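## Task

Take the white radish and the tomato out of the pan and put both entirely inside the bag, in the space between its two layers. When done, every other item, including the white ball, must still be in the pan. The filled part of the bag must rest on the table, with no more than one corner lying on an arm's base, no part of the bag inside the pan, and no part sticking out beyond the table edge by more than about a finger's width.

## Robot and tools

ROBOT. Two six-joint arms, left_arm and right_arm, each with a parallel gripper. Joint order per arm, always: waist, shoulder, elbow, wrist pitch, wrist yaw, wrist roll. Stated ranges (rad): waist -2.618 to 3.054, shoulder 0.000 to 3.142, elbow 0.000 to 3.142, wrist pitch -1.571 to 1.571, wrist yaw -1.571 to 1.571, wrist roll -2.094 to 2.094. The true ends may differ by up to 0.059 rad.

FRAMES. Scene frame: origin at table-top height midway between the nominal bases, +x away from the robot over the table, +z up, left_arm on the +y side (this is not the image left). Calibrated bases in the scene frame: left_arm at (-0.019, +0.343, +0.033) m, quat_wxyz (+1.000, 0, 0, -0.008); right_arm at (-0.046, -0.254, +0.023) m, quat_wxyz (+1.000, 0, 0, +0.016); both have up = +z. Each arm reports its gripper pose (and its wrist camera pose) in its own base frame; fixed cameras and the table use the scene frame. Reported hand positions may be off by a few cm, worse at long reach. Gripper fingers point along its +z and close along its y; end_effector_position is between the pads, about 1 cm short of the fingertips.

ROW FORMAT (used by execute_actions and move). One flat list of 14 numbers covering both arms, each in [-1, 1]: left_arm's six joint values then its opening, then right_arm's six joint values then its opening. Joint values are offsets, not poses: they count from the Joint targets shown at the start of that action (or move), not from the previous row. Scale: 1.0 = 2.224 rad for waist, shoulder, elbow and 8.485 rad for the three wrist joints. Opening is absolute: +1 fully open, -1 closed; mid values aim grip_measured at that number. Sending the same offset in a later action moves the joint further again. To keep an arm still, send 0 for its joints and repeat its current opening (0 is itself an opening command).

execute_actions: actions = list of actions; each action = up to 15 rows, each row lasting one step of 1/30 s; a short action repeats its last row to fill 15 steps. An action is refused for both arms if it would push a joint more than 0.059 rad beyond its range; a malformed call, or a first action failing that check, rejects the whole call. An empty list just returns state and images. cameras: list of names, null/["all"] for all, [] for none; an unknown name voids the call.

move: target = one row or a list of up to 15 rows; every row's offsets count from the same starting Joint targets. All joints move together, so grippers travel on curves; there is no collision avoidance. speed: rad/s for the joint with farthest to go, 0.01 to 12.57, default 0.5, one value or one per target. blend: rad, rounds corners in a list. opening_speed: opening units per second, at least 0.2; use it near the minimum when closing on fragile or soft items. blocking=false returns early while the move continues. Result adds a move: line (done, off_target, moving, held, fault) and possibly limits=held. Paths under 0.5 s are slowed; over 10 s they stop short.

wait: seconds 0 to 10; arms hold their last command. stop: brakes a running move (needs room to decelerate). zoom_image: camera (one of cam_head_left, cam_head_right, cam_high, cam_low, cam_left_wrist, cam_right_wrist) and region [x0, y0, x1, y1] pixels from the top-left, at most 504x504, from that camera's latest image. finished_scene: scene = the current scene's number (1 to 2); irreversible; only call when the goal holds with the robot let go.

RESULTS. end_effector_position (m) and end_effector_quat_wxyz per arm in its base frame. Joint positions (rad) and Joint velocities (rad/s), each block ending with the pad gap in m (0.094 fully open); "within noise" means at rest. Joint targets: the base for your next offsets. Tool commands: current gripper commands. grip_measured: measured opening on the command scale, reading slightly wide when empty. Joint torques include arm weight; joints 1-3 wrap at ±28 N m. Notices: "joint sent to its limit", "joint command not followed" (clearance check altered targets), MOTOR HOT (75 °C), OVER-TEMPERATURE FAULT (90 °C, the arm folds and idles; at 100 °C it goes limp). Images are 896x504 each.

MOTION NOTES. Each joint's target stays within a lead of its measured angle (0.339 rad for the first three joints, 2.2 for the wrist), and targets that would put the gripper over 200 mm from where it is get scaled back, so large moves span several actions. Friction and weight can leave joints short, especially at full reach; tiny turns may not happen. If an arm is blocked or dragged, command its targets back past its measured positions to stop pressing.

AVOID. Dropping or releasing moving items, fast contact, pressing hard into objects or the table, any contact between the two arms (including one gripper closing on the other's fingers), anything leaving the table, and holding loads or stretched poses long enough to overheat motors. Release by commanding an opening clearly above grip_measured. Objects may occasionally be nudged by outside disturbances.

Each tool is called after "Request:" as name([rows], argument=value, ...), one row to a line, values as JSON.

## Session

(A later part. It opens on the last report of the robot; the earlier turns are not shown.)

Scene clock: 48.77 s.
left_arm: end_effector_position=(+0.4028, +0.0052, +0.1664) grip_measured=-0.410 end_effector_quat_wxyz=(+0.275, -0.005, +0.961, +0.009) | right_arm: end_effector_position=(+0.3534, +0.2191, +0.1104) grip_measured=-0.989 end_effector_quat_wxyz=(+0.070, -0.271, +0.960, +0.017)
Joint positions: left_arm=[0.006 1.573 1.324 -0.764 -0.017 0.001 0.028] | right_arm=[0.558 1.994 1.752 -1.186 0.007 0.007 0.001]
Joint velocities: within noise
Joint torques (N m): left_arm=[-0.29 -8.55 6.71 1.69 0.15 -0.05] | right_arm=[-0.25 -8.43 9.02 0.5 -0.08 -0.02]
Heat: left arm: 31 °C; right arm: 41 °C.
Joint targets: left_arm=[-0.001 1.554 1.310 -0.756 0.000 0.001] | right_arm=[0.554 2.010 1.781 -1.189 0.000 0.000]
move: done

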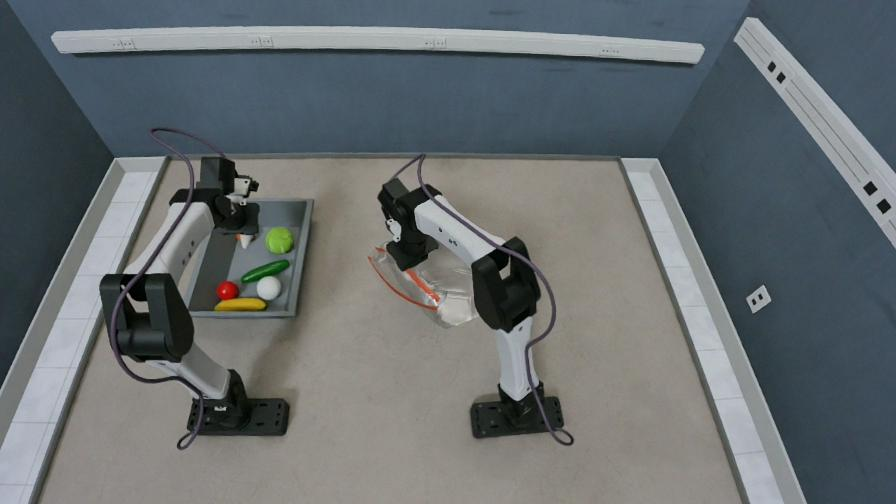

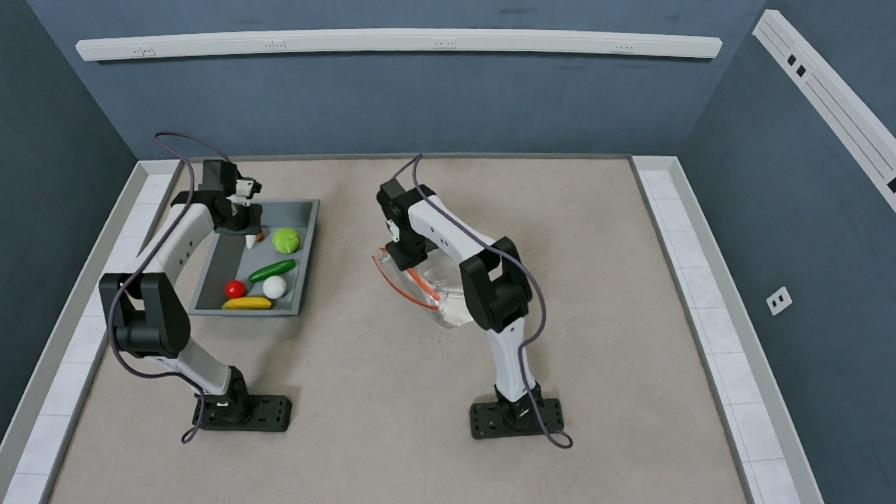

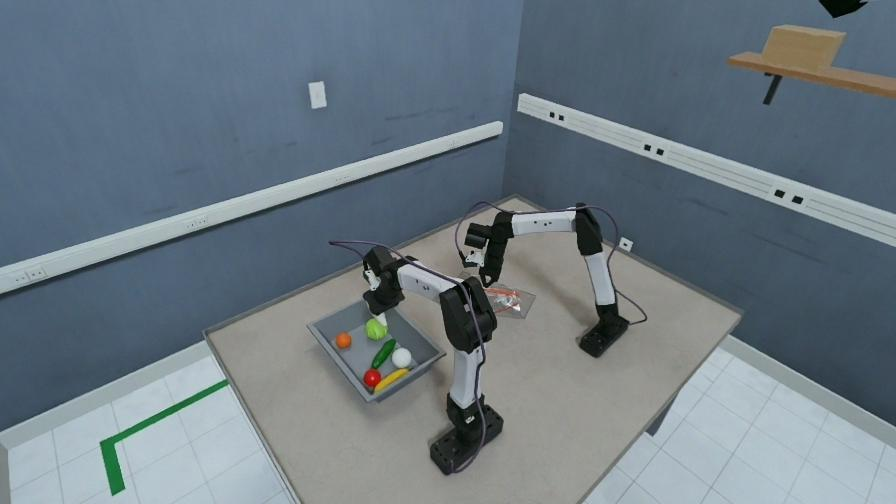

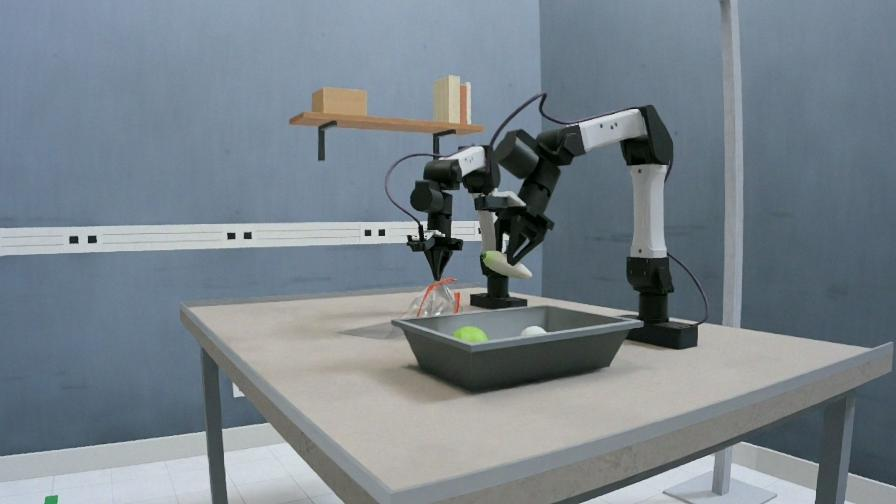

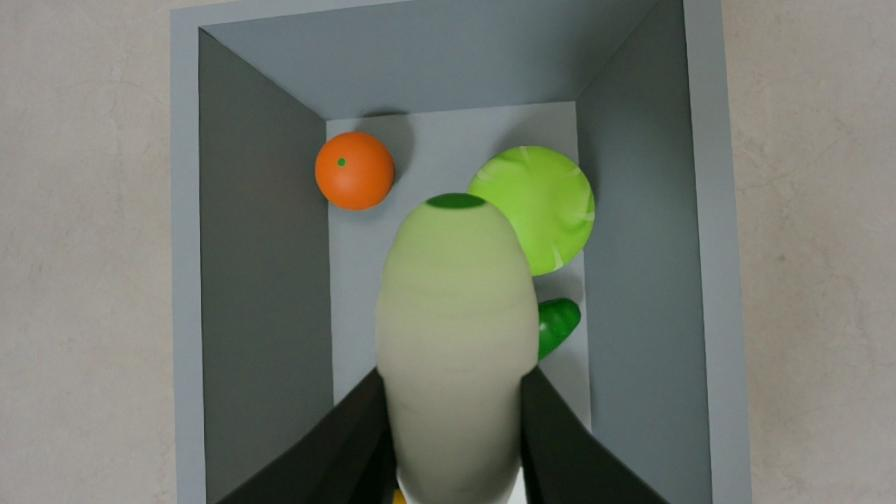

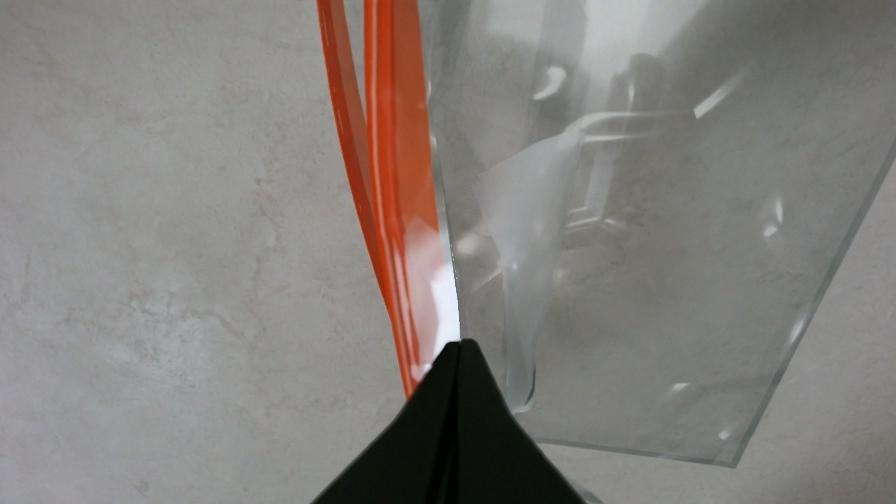

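Request:
move([
  [0,-0.2221,-0.2473,0.042,0,0,-0.6,0,0,0,0,0,0,-1],
  [-0.3766,-0.2221,-0.2473,0.042,0,0.185,-0.6,0,0,0,0,0,0,-1],
], speed=0.6)

Request:
zoom_image(camera="cam_head_left", region=[230, 180, 510, 380])

Request:
zoom_image(camera="cam_low", region=[320, 180, 680, 400])

Scene clock: 58.03 s.
left_arm: end_effector_position=(+0.2251, -0.2447, +0.1708) grip_measured=-0.411 end_effector_quat_wxyz=(+0.390, +0.844, +0.335, +0.153) | right_arm: end_effector_position=(+0.3532, +0.2190, +0.1104) grip_measured=-0.989 end_effector_quat_wxyz=(+0.069, -0.271, +0.960, +0.017)
Joint positions: left_arm=[-0.833 1.072 0.772 -0.406 -0.011 1.558 0.028] | right_arm=[0.558 1.994 1.752 -1.187 0.007 0.007 0.001]
Joint velocities: within noise
Joint torques (N m): left_arm=[-0.14 -3.88 7.19 2.09 0.14 0.01] | right_arm=[-0.34 -8.4 9.05 0.51 -0.09 -0.02]
Heat: left arm: 31 °C; right arm: 40 °C.
Joint targets: left_arm=[-0.838 1.060 0.760 -0.400 0.000 1.571] | right_arm=[0.554 2.010 1.781 -1.189 0.000 0.000]
move: done

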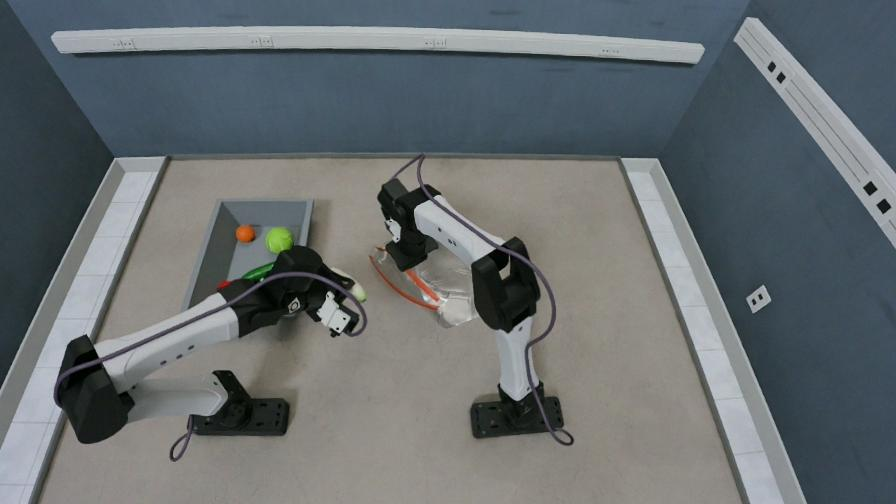

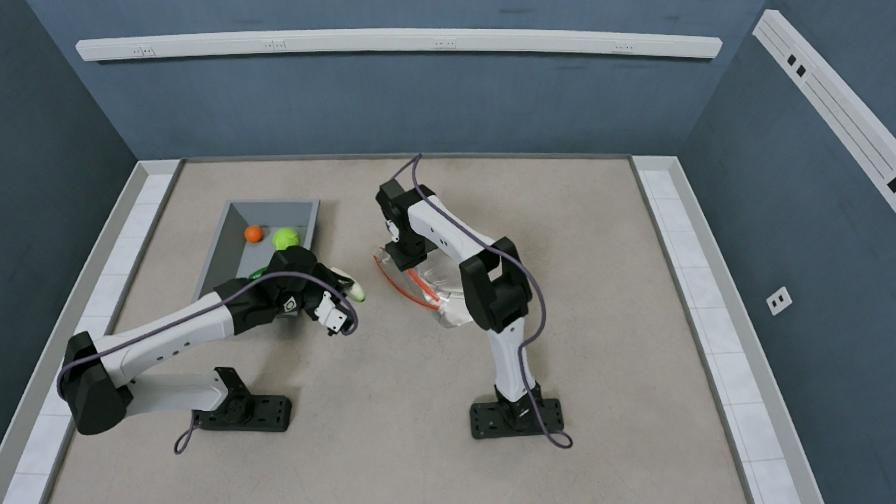

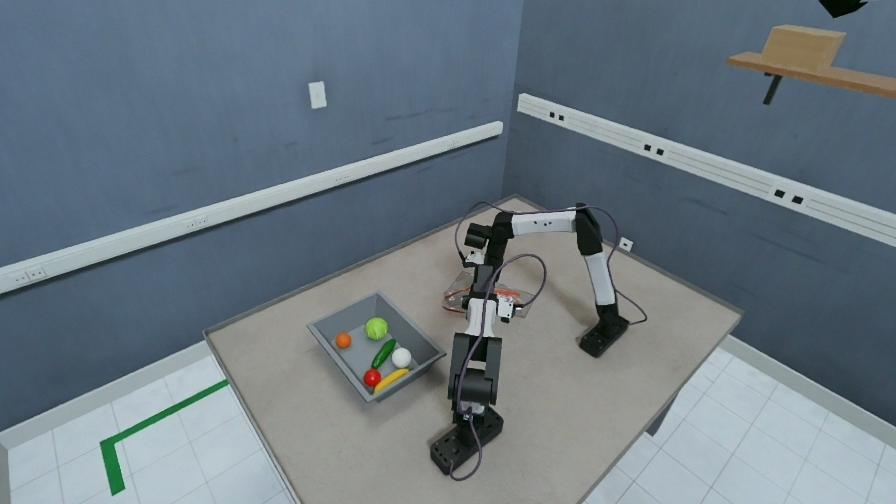

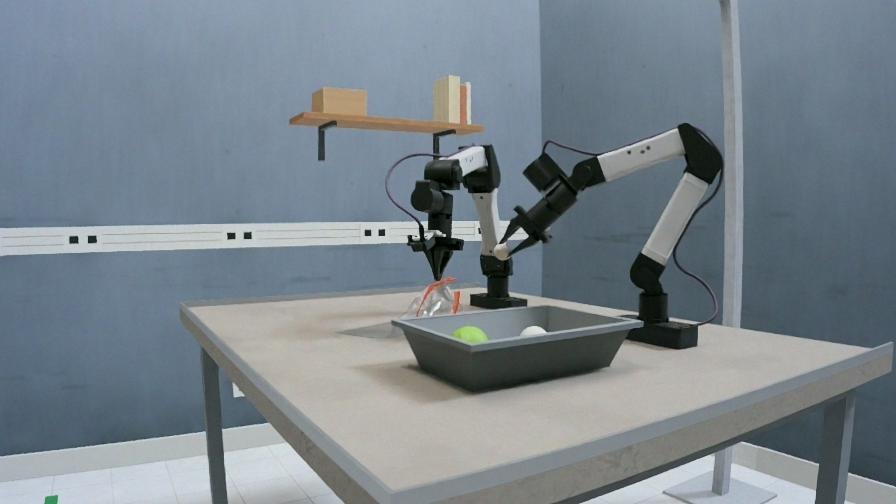

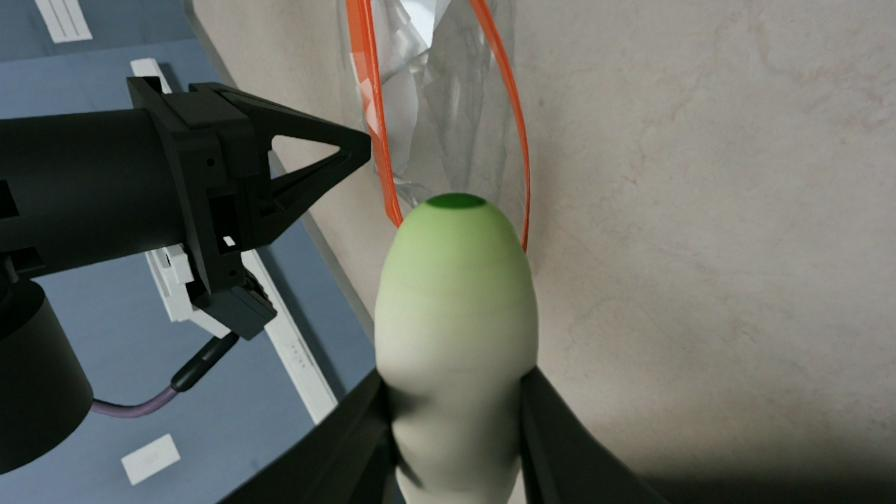

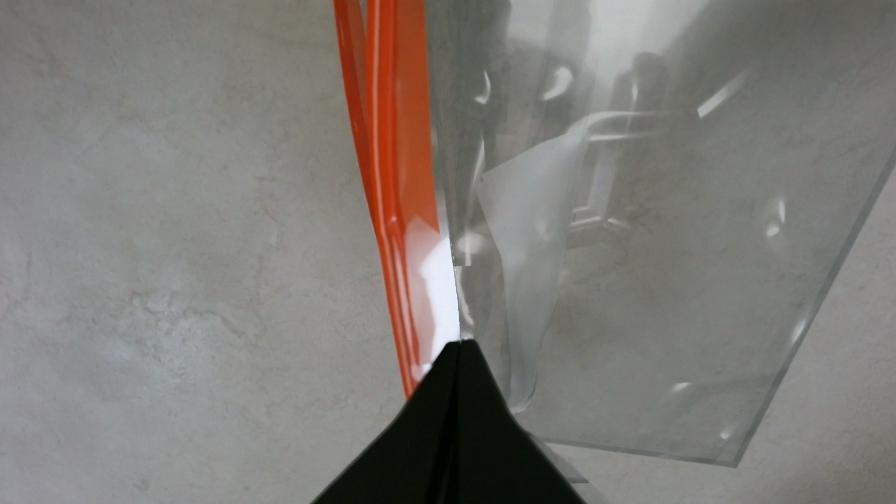

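Scaled by 1.800 from the camera's 896x504 image, which has a finer 1280x720 frame.

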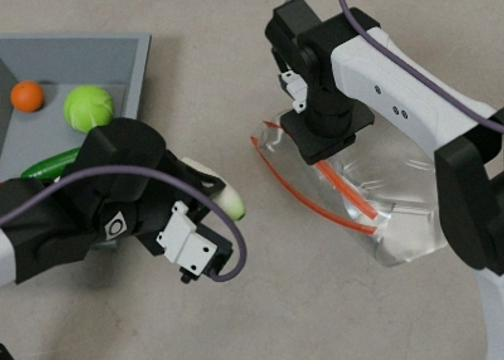

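Scaled by 1.400 from the camera's 896x504 image, which has a finer 1280x720 frame.

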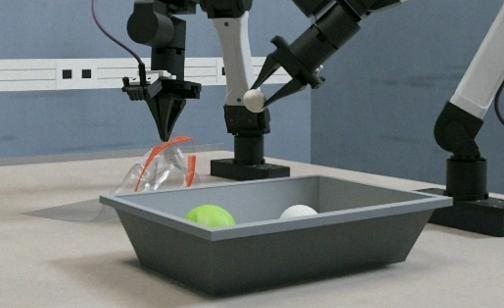

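Request:
move(target=[0,0.1493,-0.0585,0.0545,0,0,-0.6,0,0,0,0,0,0,-1], speed=0.4)

Request:
zoom_image(camera="cam_head_left", region=[230, 180, 510, 380])

Request:
zoom_image(camera="cam_low", region=[320, 180, 680, 400])

Scene clock: 60.53 s.
left_arm: end_effector_position=(+0.2580, -0.2810, +0.0950) grip_measured=-0.411 end_effector_quat_wxyz=(+0.397, +0.841, +0.333, +0.156) | right_arm: end_effector_position=(+0.3532, +0.2190, +0.1104) grip_measured=-0.989 end_effector_quat_wxyz=(+0.069, -0.271, +0.960, +0.017)
Joint positions: left_arm=[-0.833 1.383 0.639 0.055 -0.011 1.559 0.028] | right_arm=[0.558 1.994 1.752 -1.187 0.007 0.007 0.001]
Joint velocities: within noise
Joint torques (N m): left_arm=[-0.16 -4.22 6.67 2.13 0.14 0.03] | right_arm=[-0.29 -8.43 9.02 0.52 -0.09 -0.02]
Heat: left arm: 31 °C; right arm: 40 °C.
Joint targets: left_arm=[-0.838 1.392 0.630 0.063 0.000 1.571] | right_arm=[0.554 2.010 1.781 -1.189 0.000 0.000]
move: done

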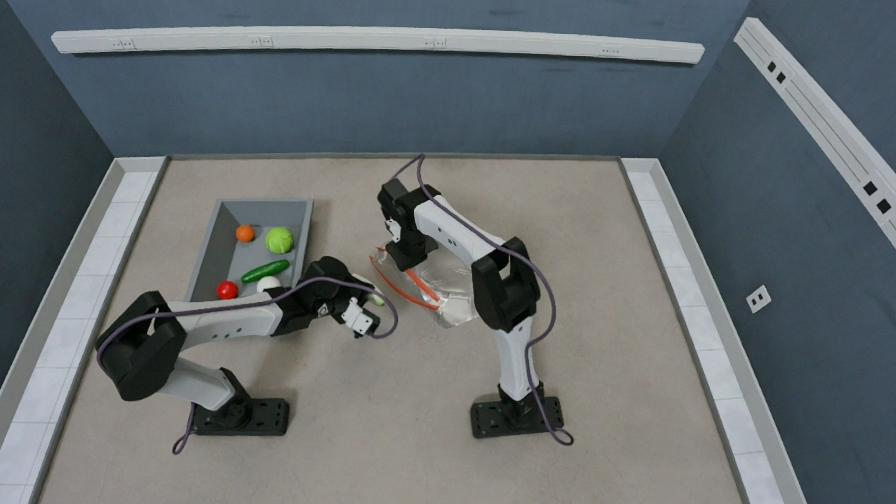

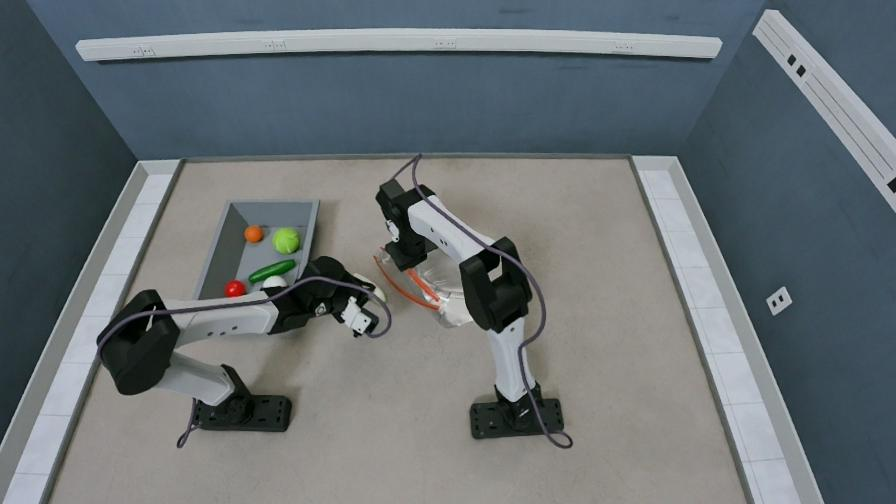

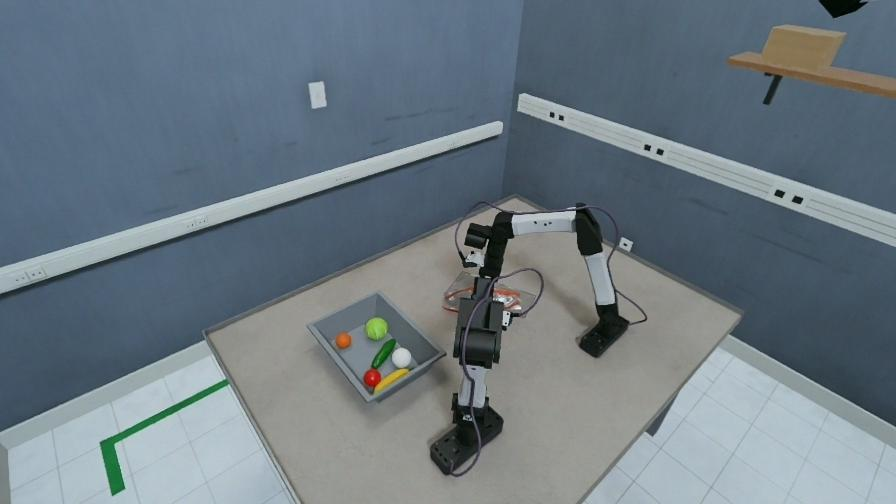

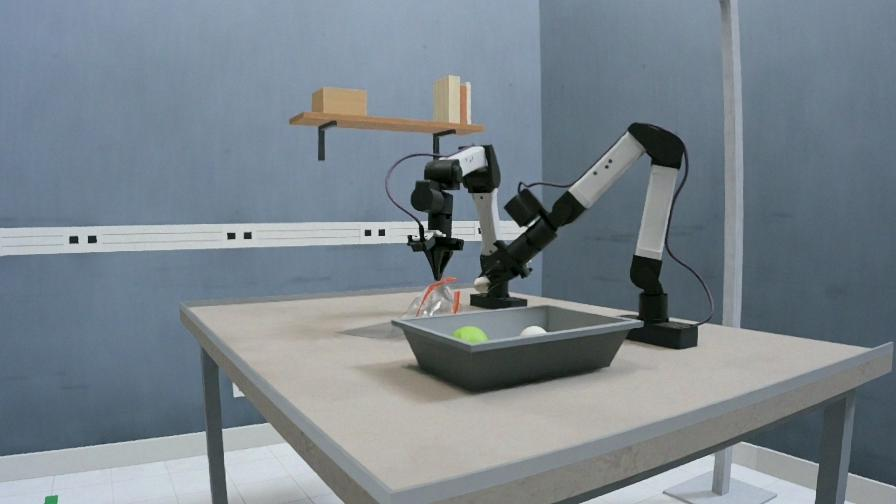

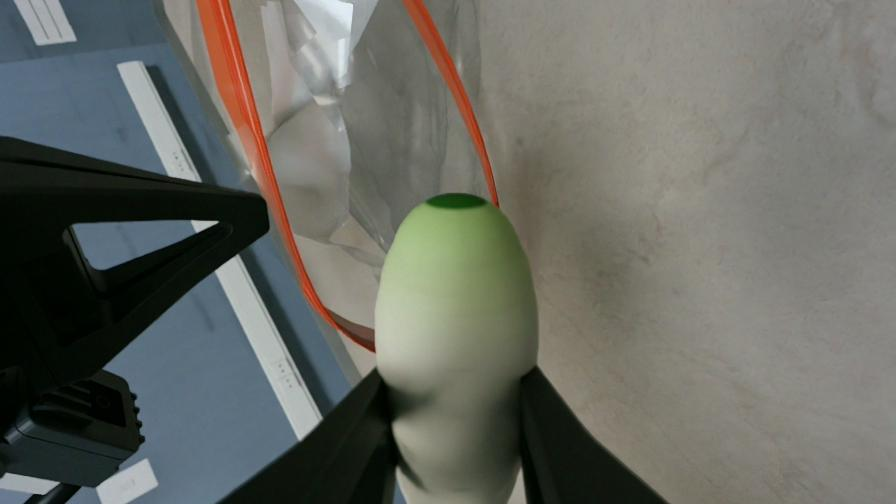

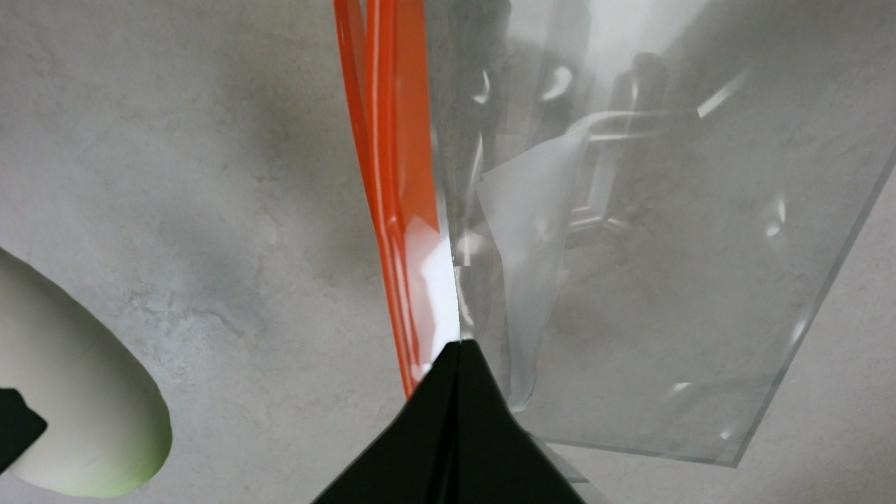

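Scaled by 1.800 from the camera's 896x504 image, which has a finer 1280x720 frame.

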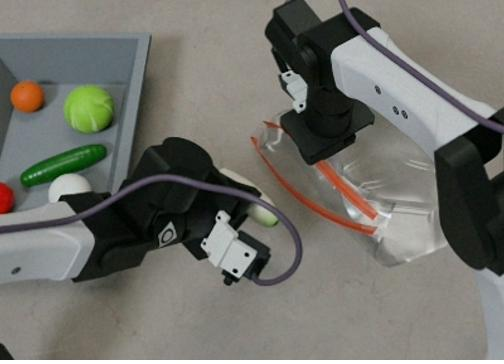

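Scaled by 1.400 from the camera's 896x504 image, which has a finer 1280x720 frame.

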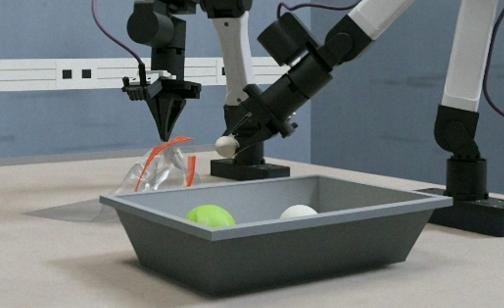

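Request:
move(target=[0,0,0,0,0,0,-0.6,0,0.003,0.0571,-0.0144,0,0,-1], speed=0.2, cameras=["cam_left_wrist","cam_right_wrist","cam_low"])

Request:
zoom_image(camera="cam_low", region=[320, 180, 680, 400])

Scene clock: 62.60 s.
left_arm: end_effector_position=(+0.2581, -0.2811, +0.0952) grip_measured=-0.411 end_effector_quat_wxyz=(+0.398, +0.840, +0.333, +0.156) | right_arm: end_effector_position=(+0.3531, +0.2190, +0.1418) grip_measured=-0.989 end_effector_quat_wxyz=(+0.071, -0.271, +0.960, +0.017)
Joint positions: left_arm=[-0.833 1.383 0.639 0.055 -0.011 1.559 0.028] | right_arm=[0.558 1.998 1.881 -1.308 0.007 0.007 0.001]
Joint velocities: within noise
Joint torques (N m): left_arm=[-0.16 -4.22 6.65 2.13 0.15 0.02] | right_arm=[-0.31 -8.12 8.8 0.5 -0.09 -0.02]
Heat: left arm: 31 °C; right arm: 40 °C.
Joint targets: left_arm=[-0.838 1.392 0.630 0.063 0.000 1.571] | right_arm=[0.554 2.017 1.908 -1.312 0.000 0.000]
move: done
Images, in order (width x height): cam_low 896x504, cam_left_wrist 896x504, cam_right_wrist 896x504.

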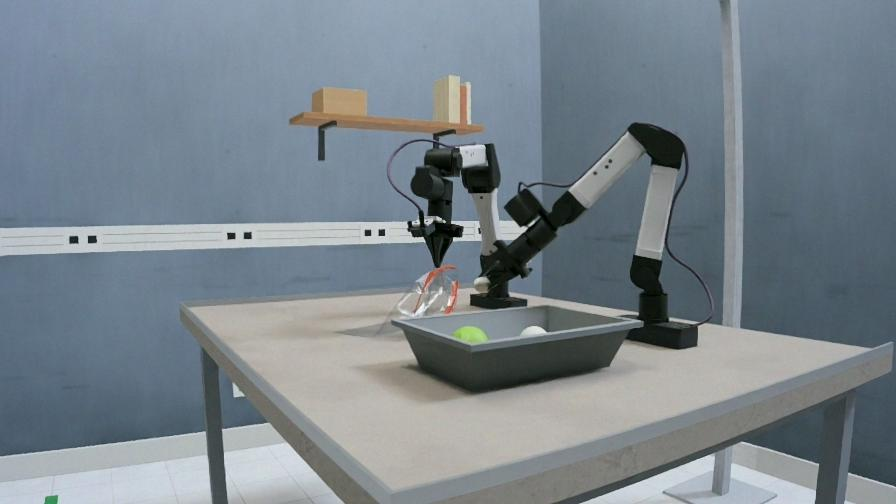

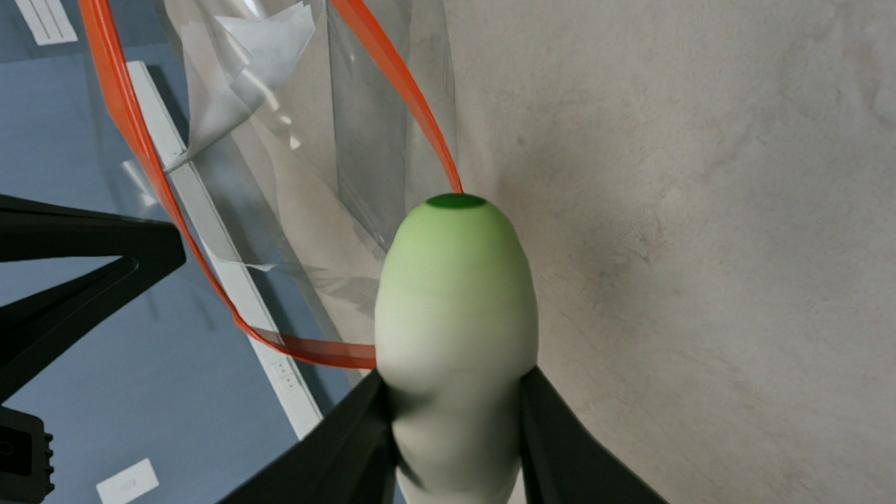

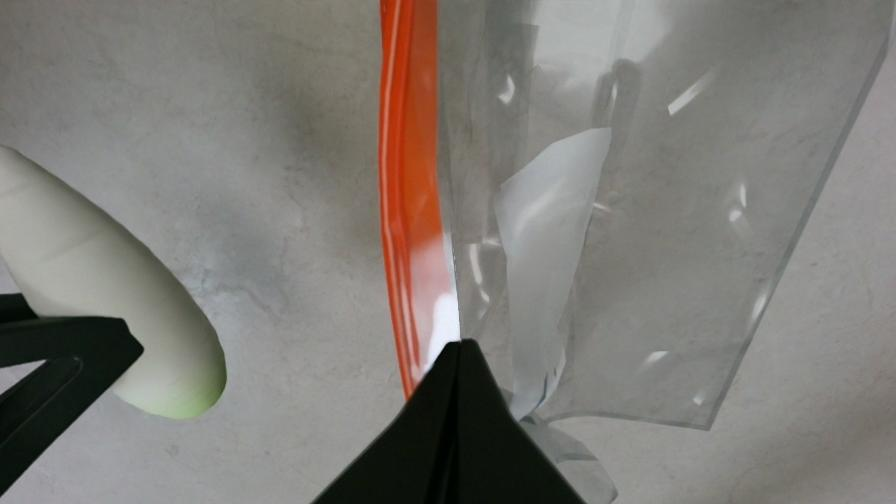

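Scaled by 1.400 from the camera's 896x504 image, which has a finer 1280x720 frame.

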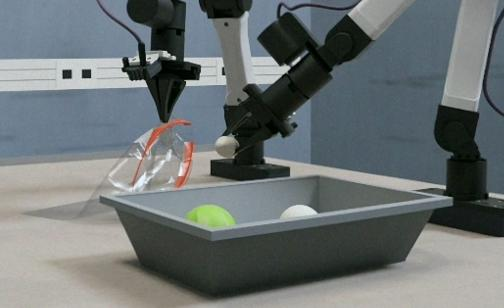

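Request:
move(target=[-0.0031,0.1556,0.0571,0.0316,0,0,-0.6,0,0,0,0,0,0,-1], speed=0.25)

Request:
zoom_image(camera="cam_low", region=[360, 200, 580, 340])

Request:
zoom_image(camera="cam_head_left", region=[330, 200, 510, 360])

Scene clock: 65.20 s.
left_arm: end_effector_position=(+0.2944, -0.3247, +0.0508) grip_measured=-0.411 end_effector_quat_wxyz=(+0.407, +0.837, +0.329, +0.159) | right_arm: end_effector_position=(+0.3530, +0.2189, +0.1417) grip_measured=-0.989 end_effector_quat_wxyz=(+0.071, -0.271, +0.960, +0.017)
Joint positions: left_arm=[-0.839 1.724 0.735 0.323 -0.011 1.559 0.028] | right_arm=[0.558 1.998 1.881 -1.309 0.007 0.007 0.001]
Joint velocities: within noise
Joint torques (N m): left_arm=[-0.29 -6.16 8.83 2.14 0.13 0.01] | right_arm=[-0.32 -8.12 8.8 0.52 -0.08 -0.02]
Heat: left arm: 31 °C; right arm: 40 °C.
Joint targets: left_arm=[-0.845 1.738 0.757 0.331 0.000 1.571] | right_arm=[0.554 2.017 1.908 -1.312 0.000 0.000]
move: done

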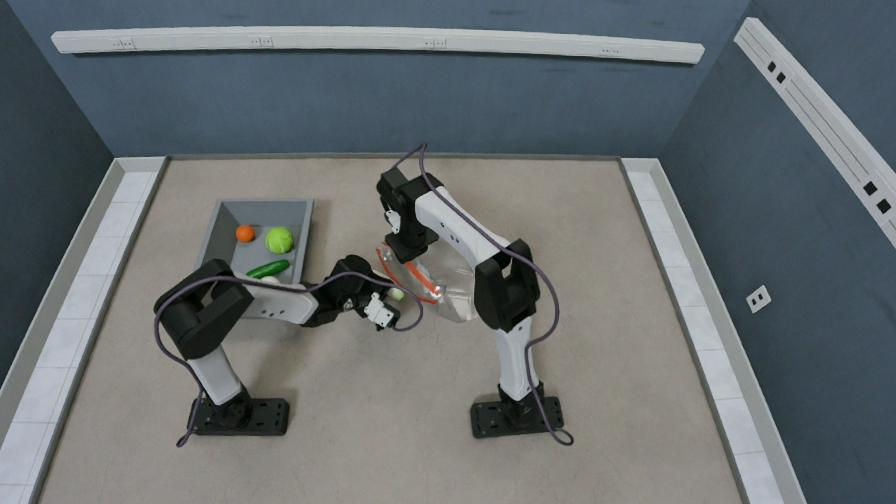

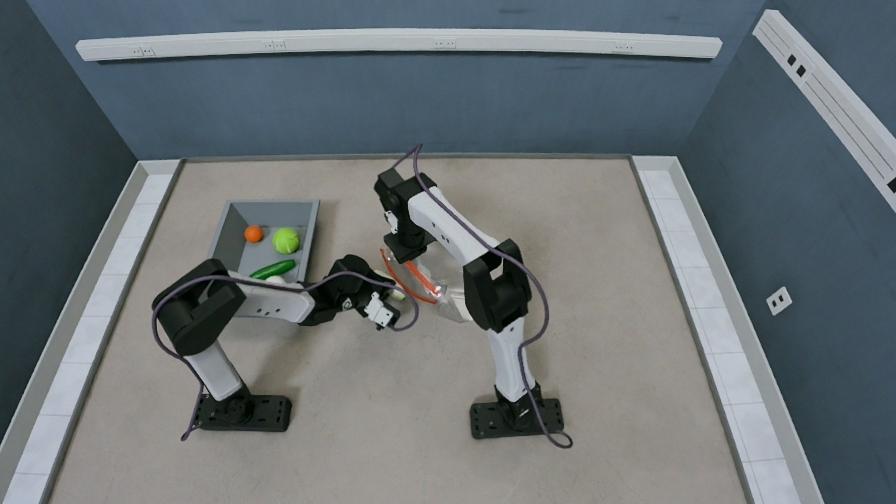

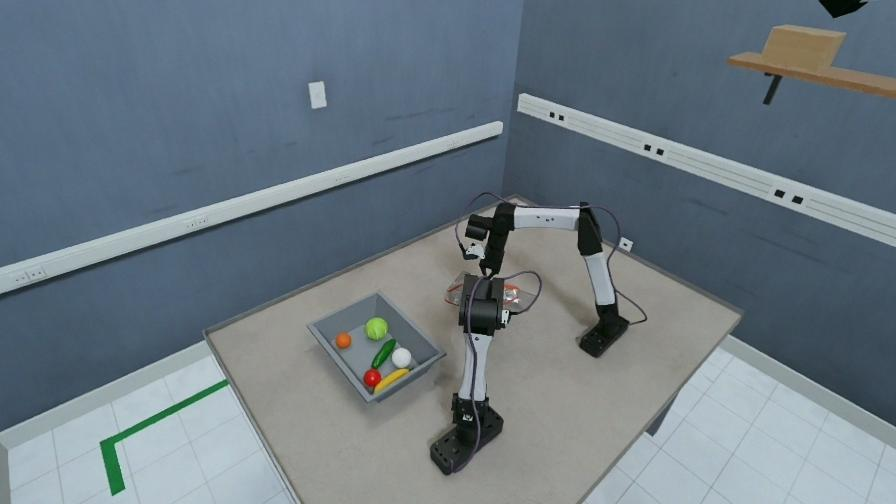

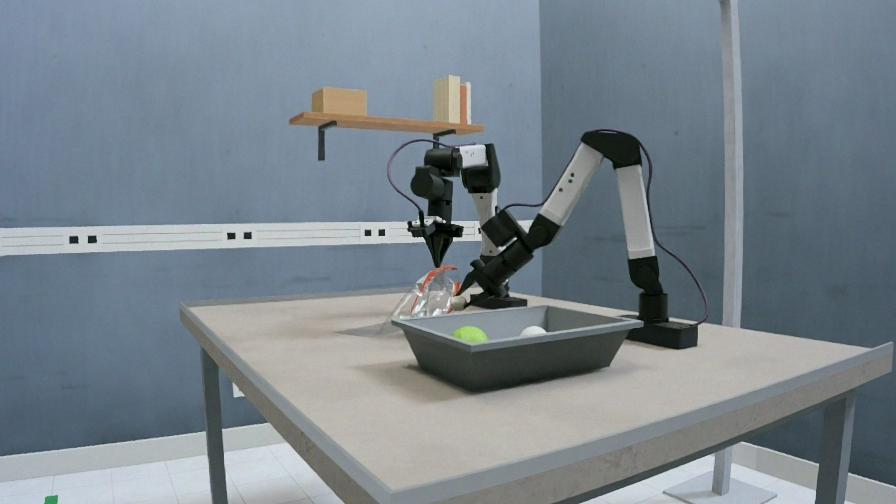

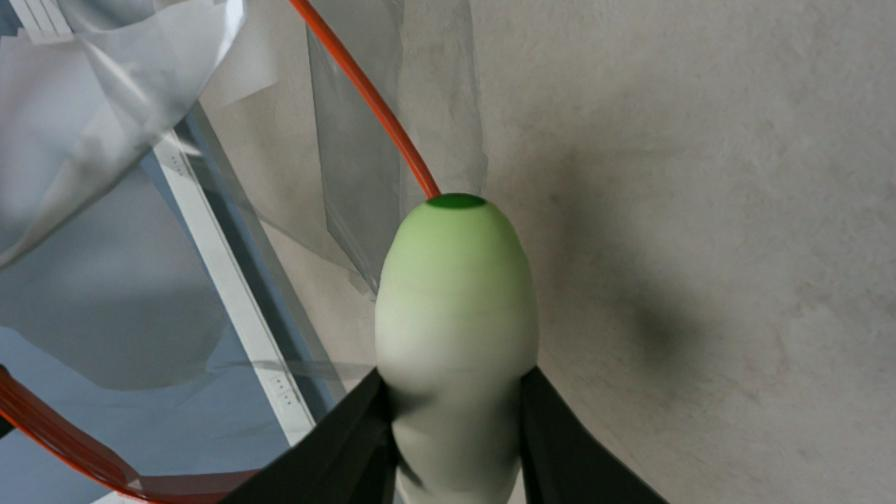

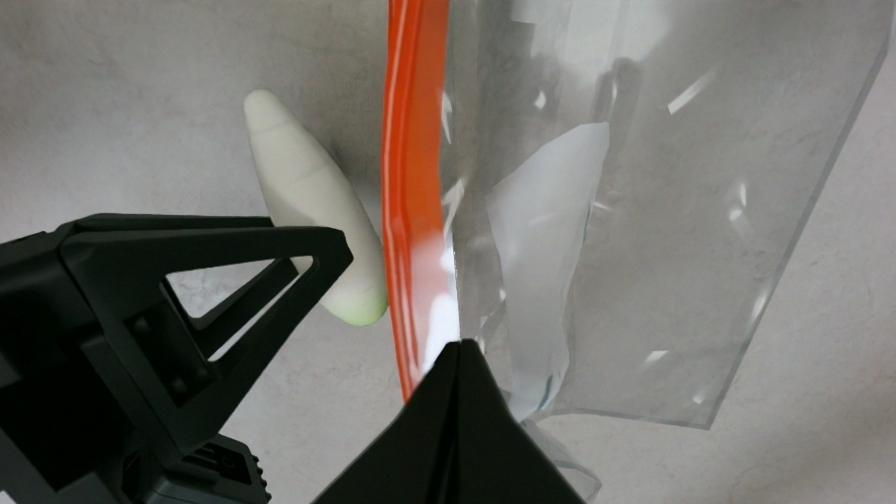

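Scaled by 2.291 from the camera's 896x504 image, which has a finer 1280x720 frame.

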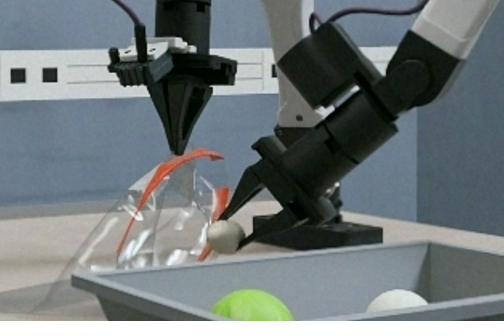

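Scaled by 2.800 from the camera's 896x504 image, which has a finer 1280x720 frame.

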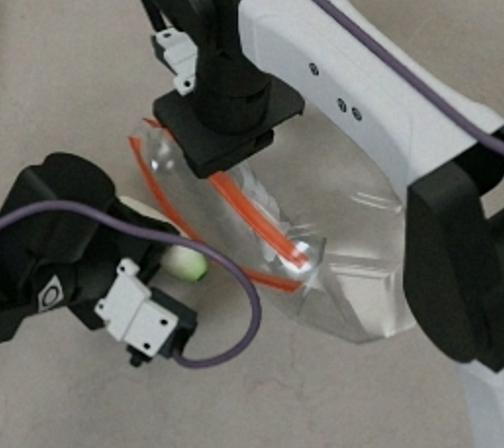

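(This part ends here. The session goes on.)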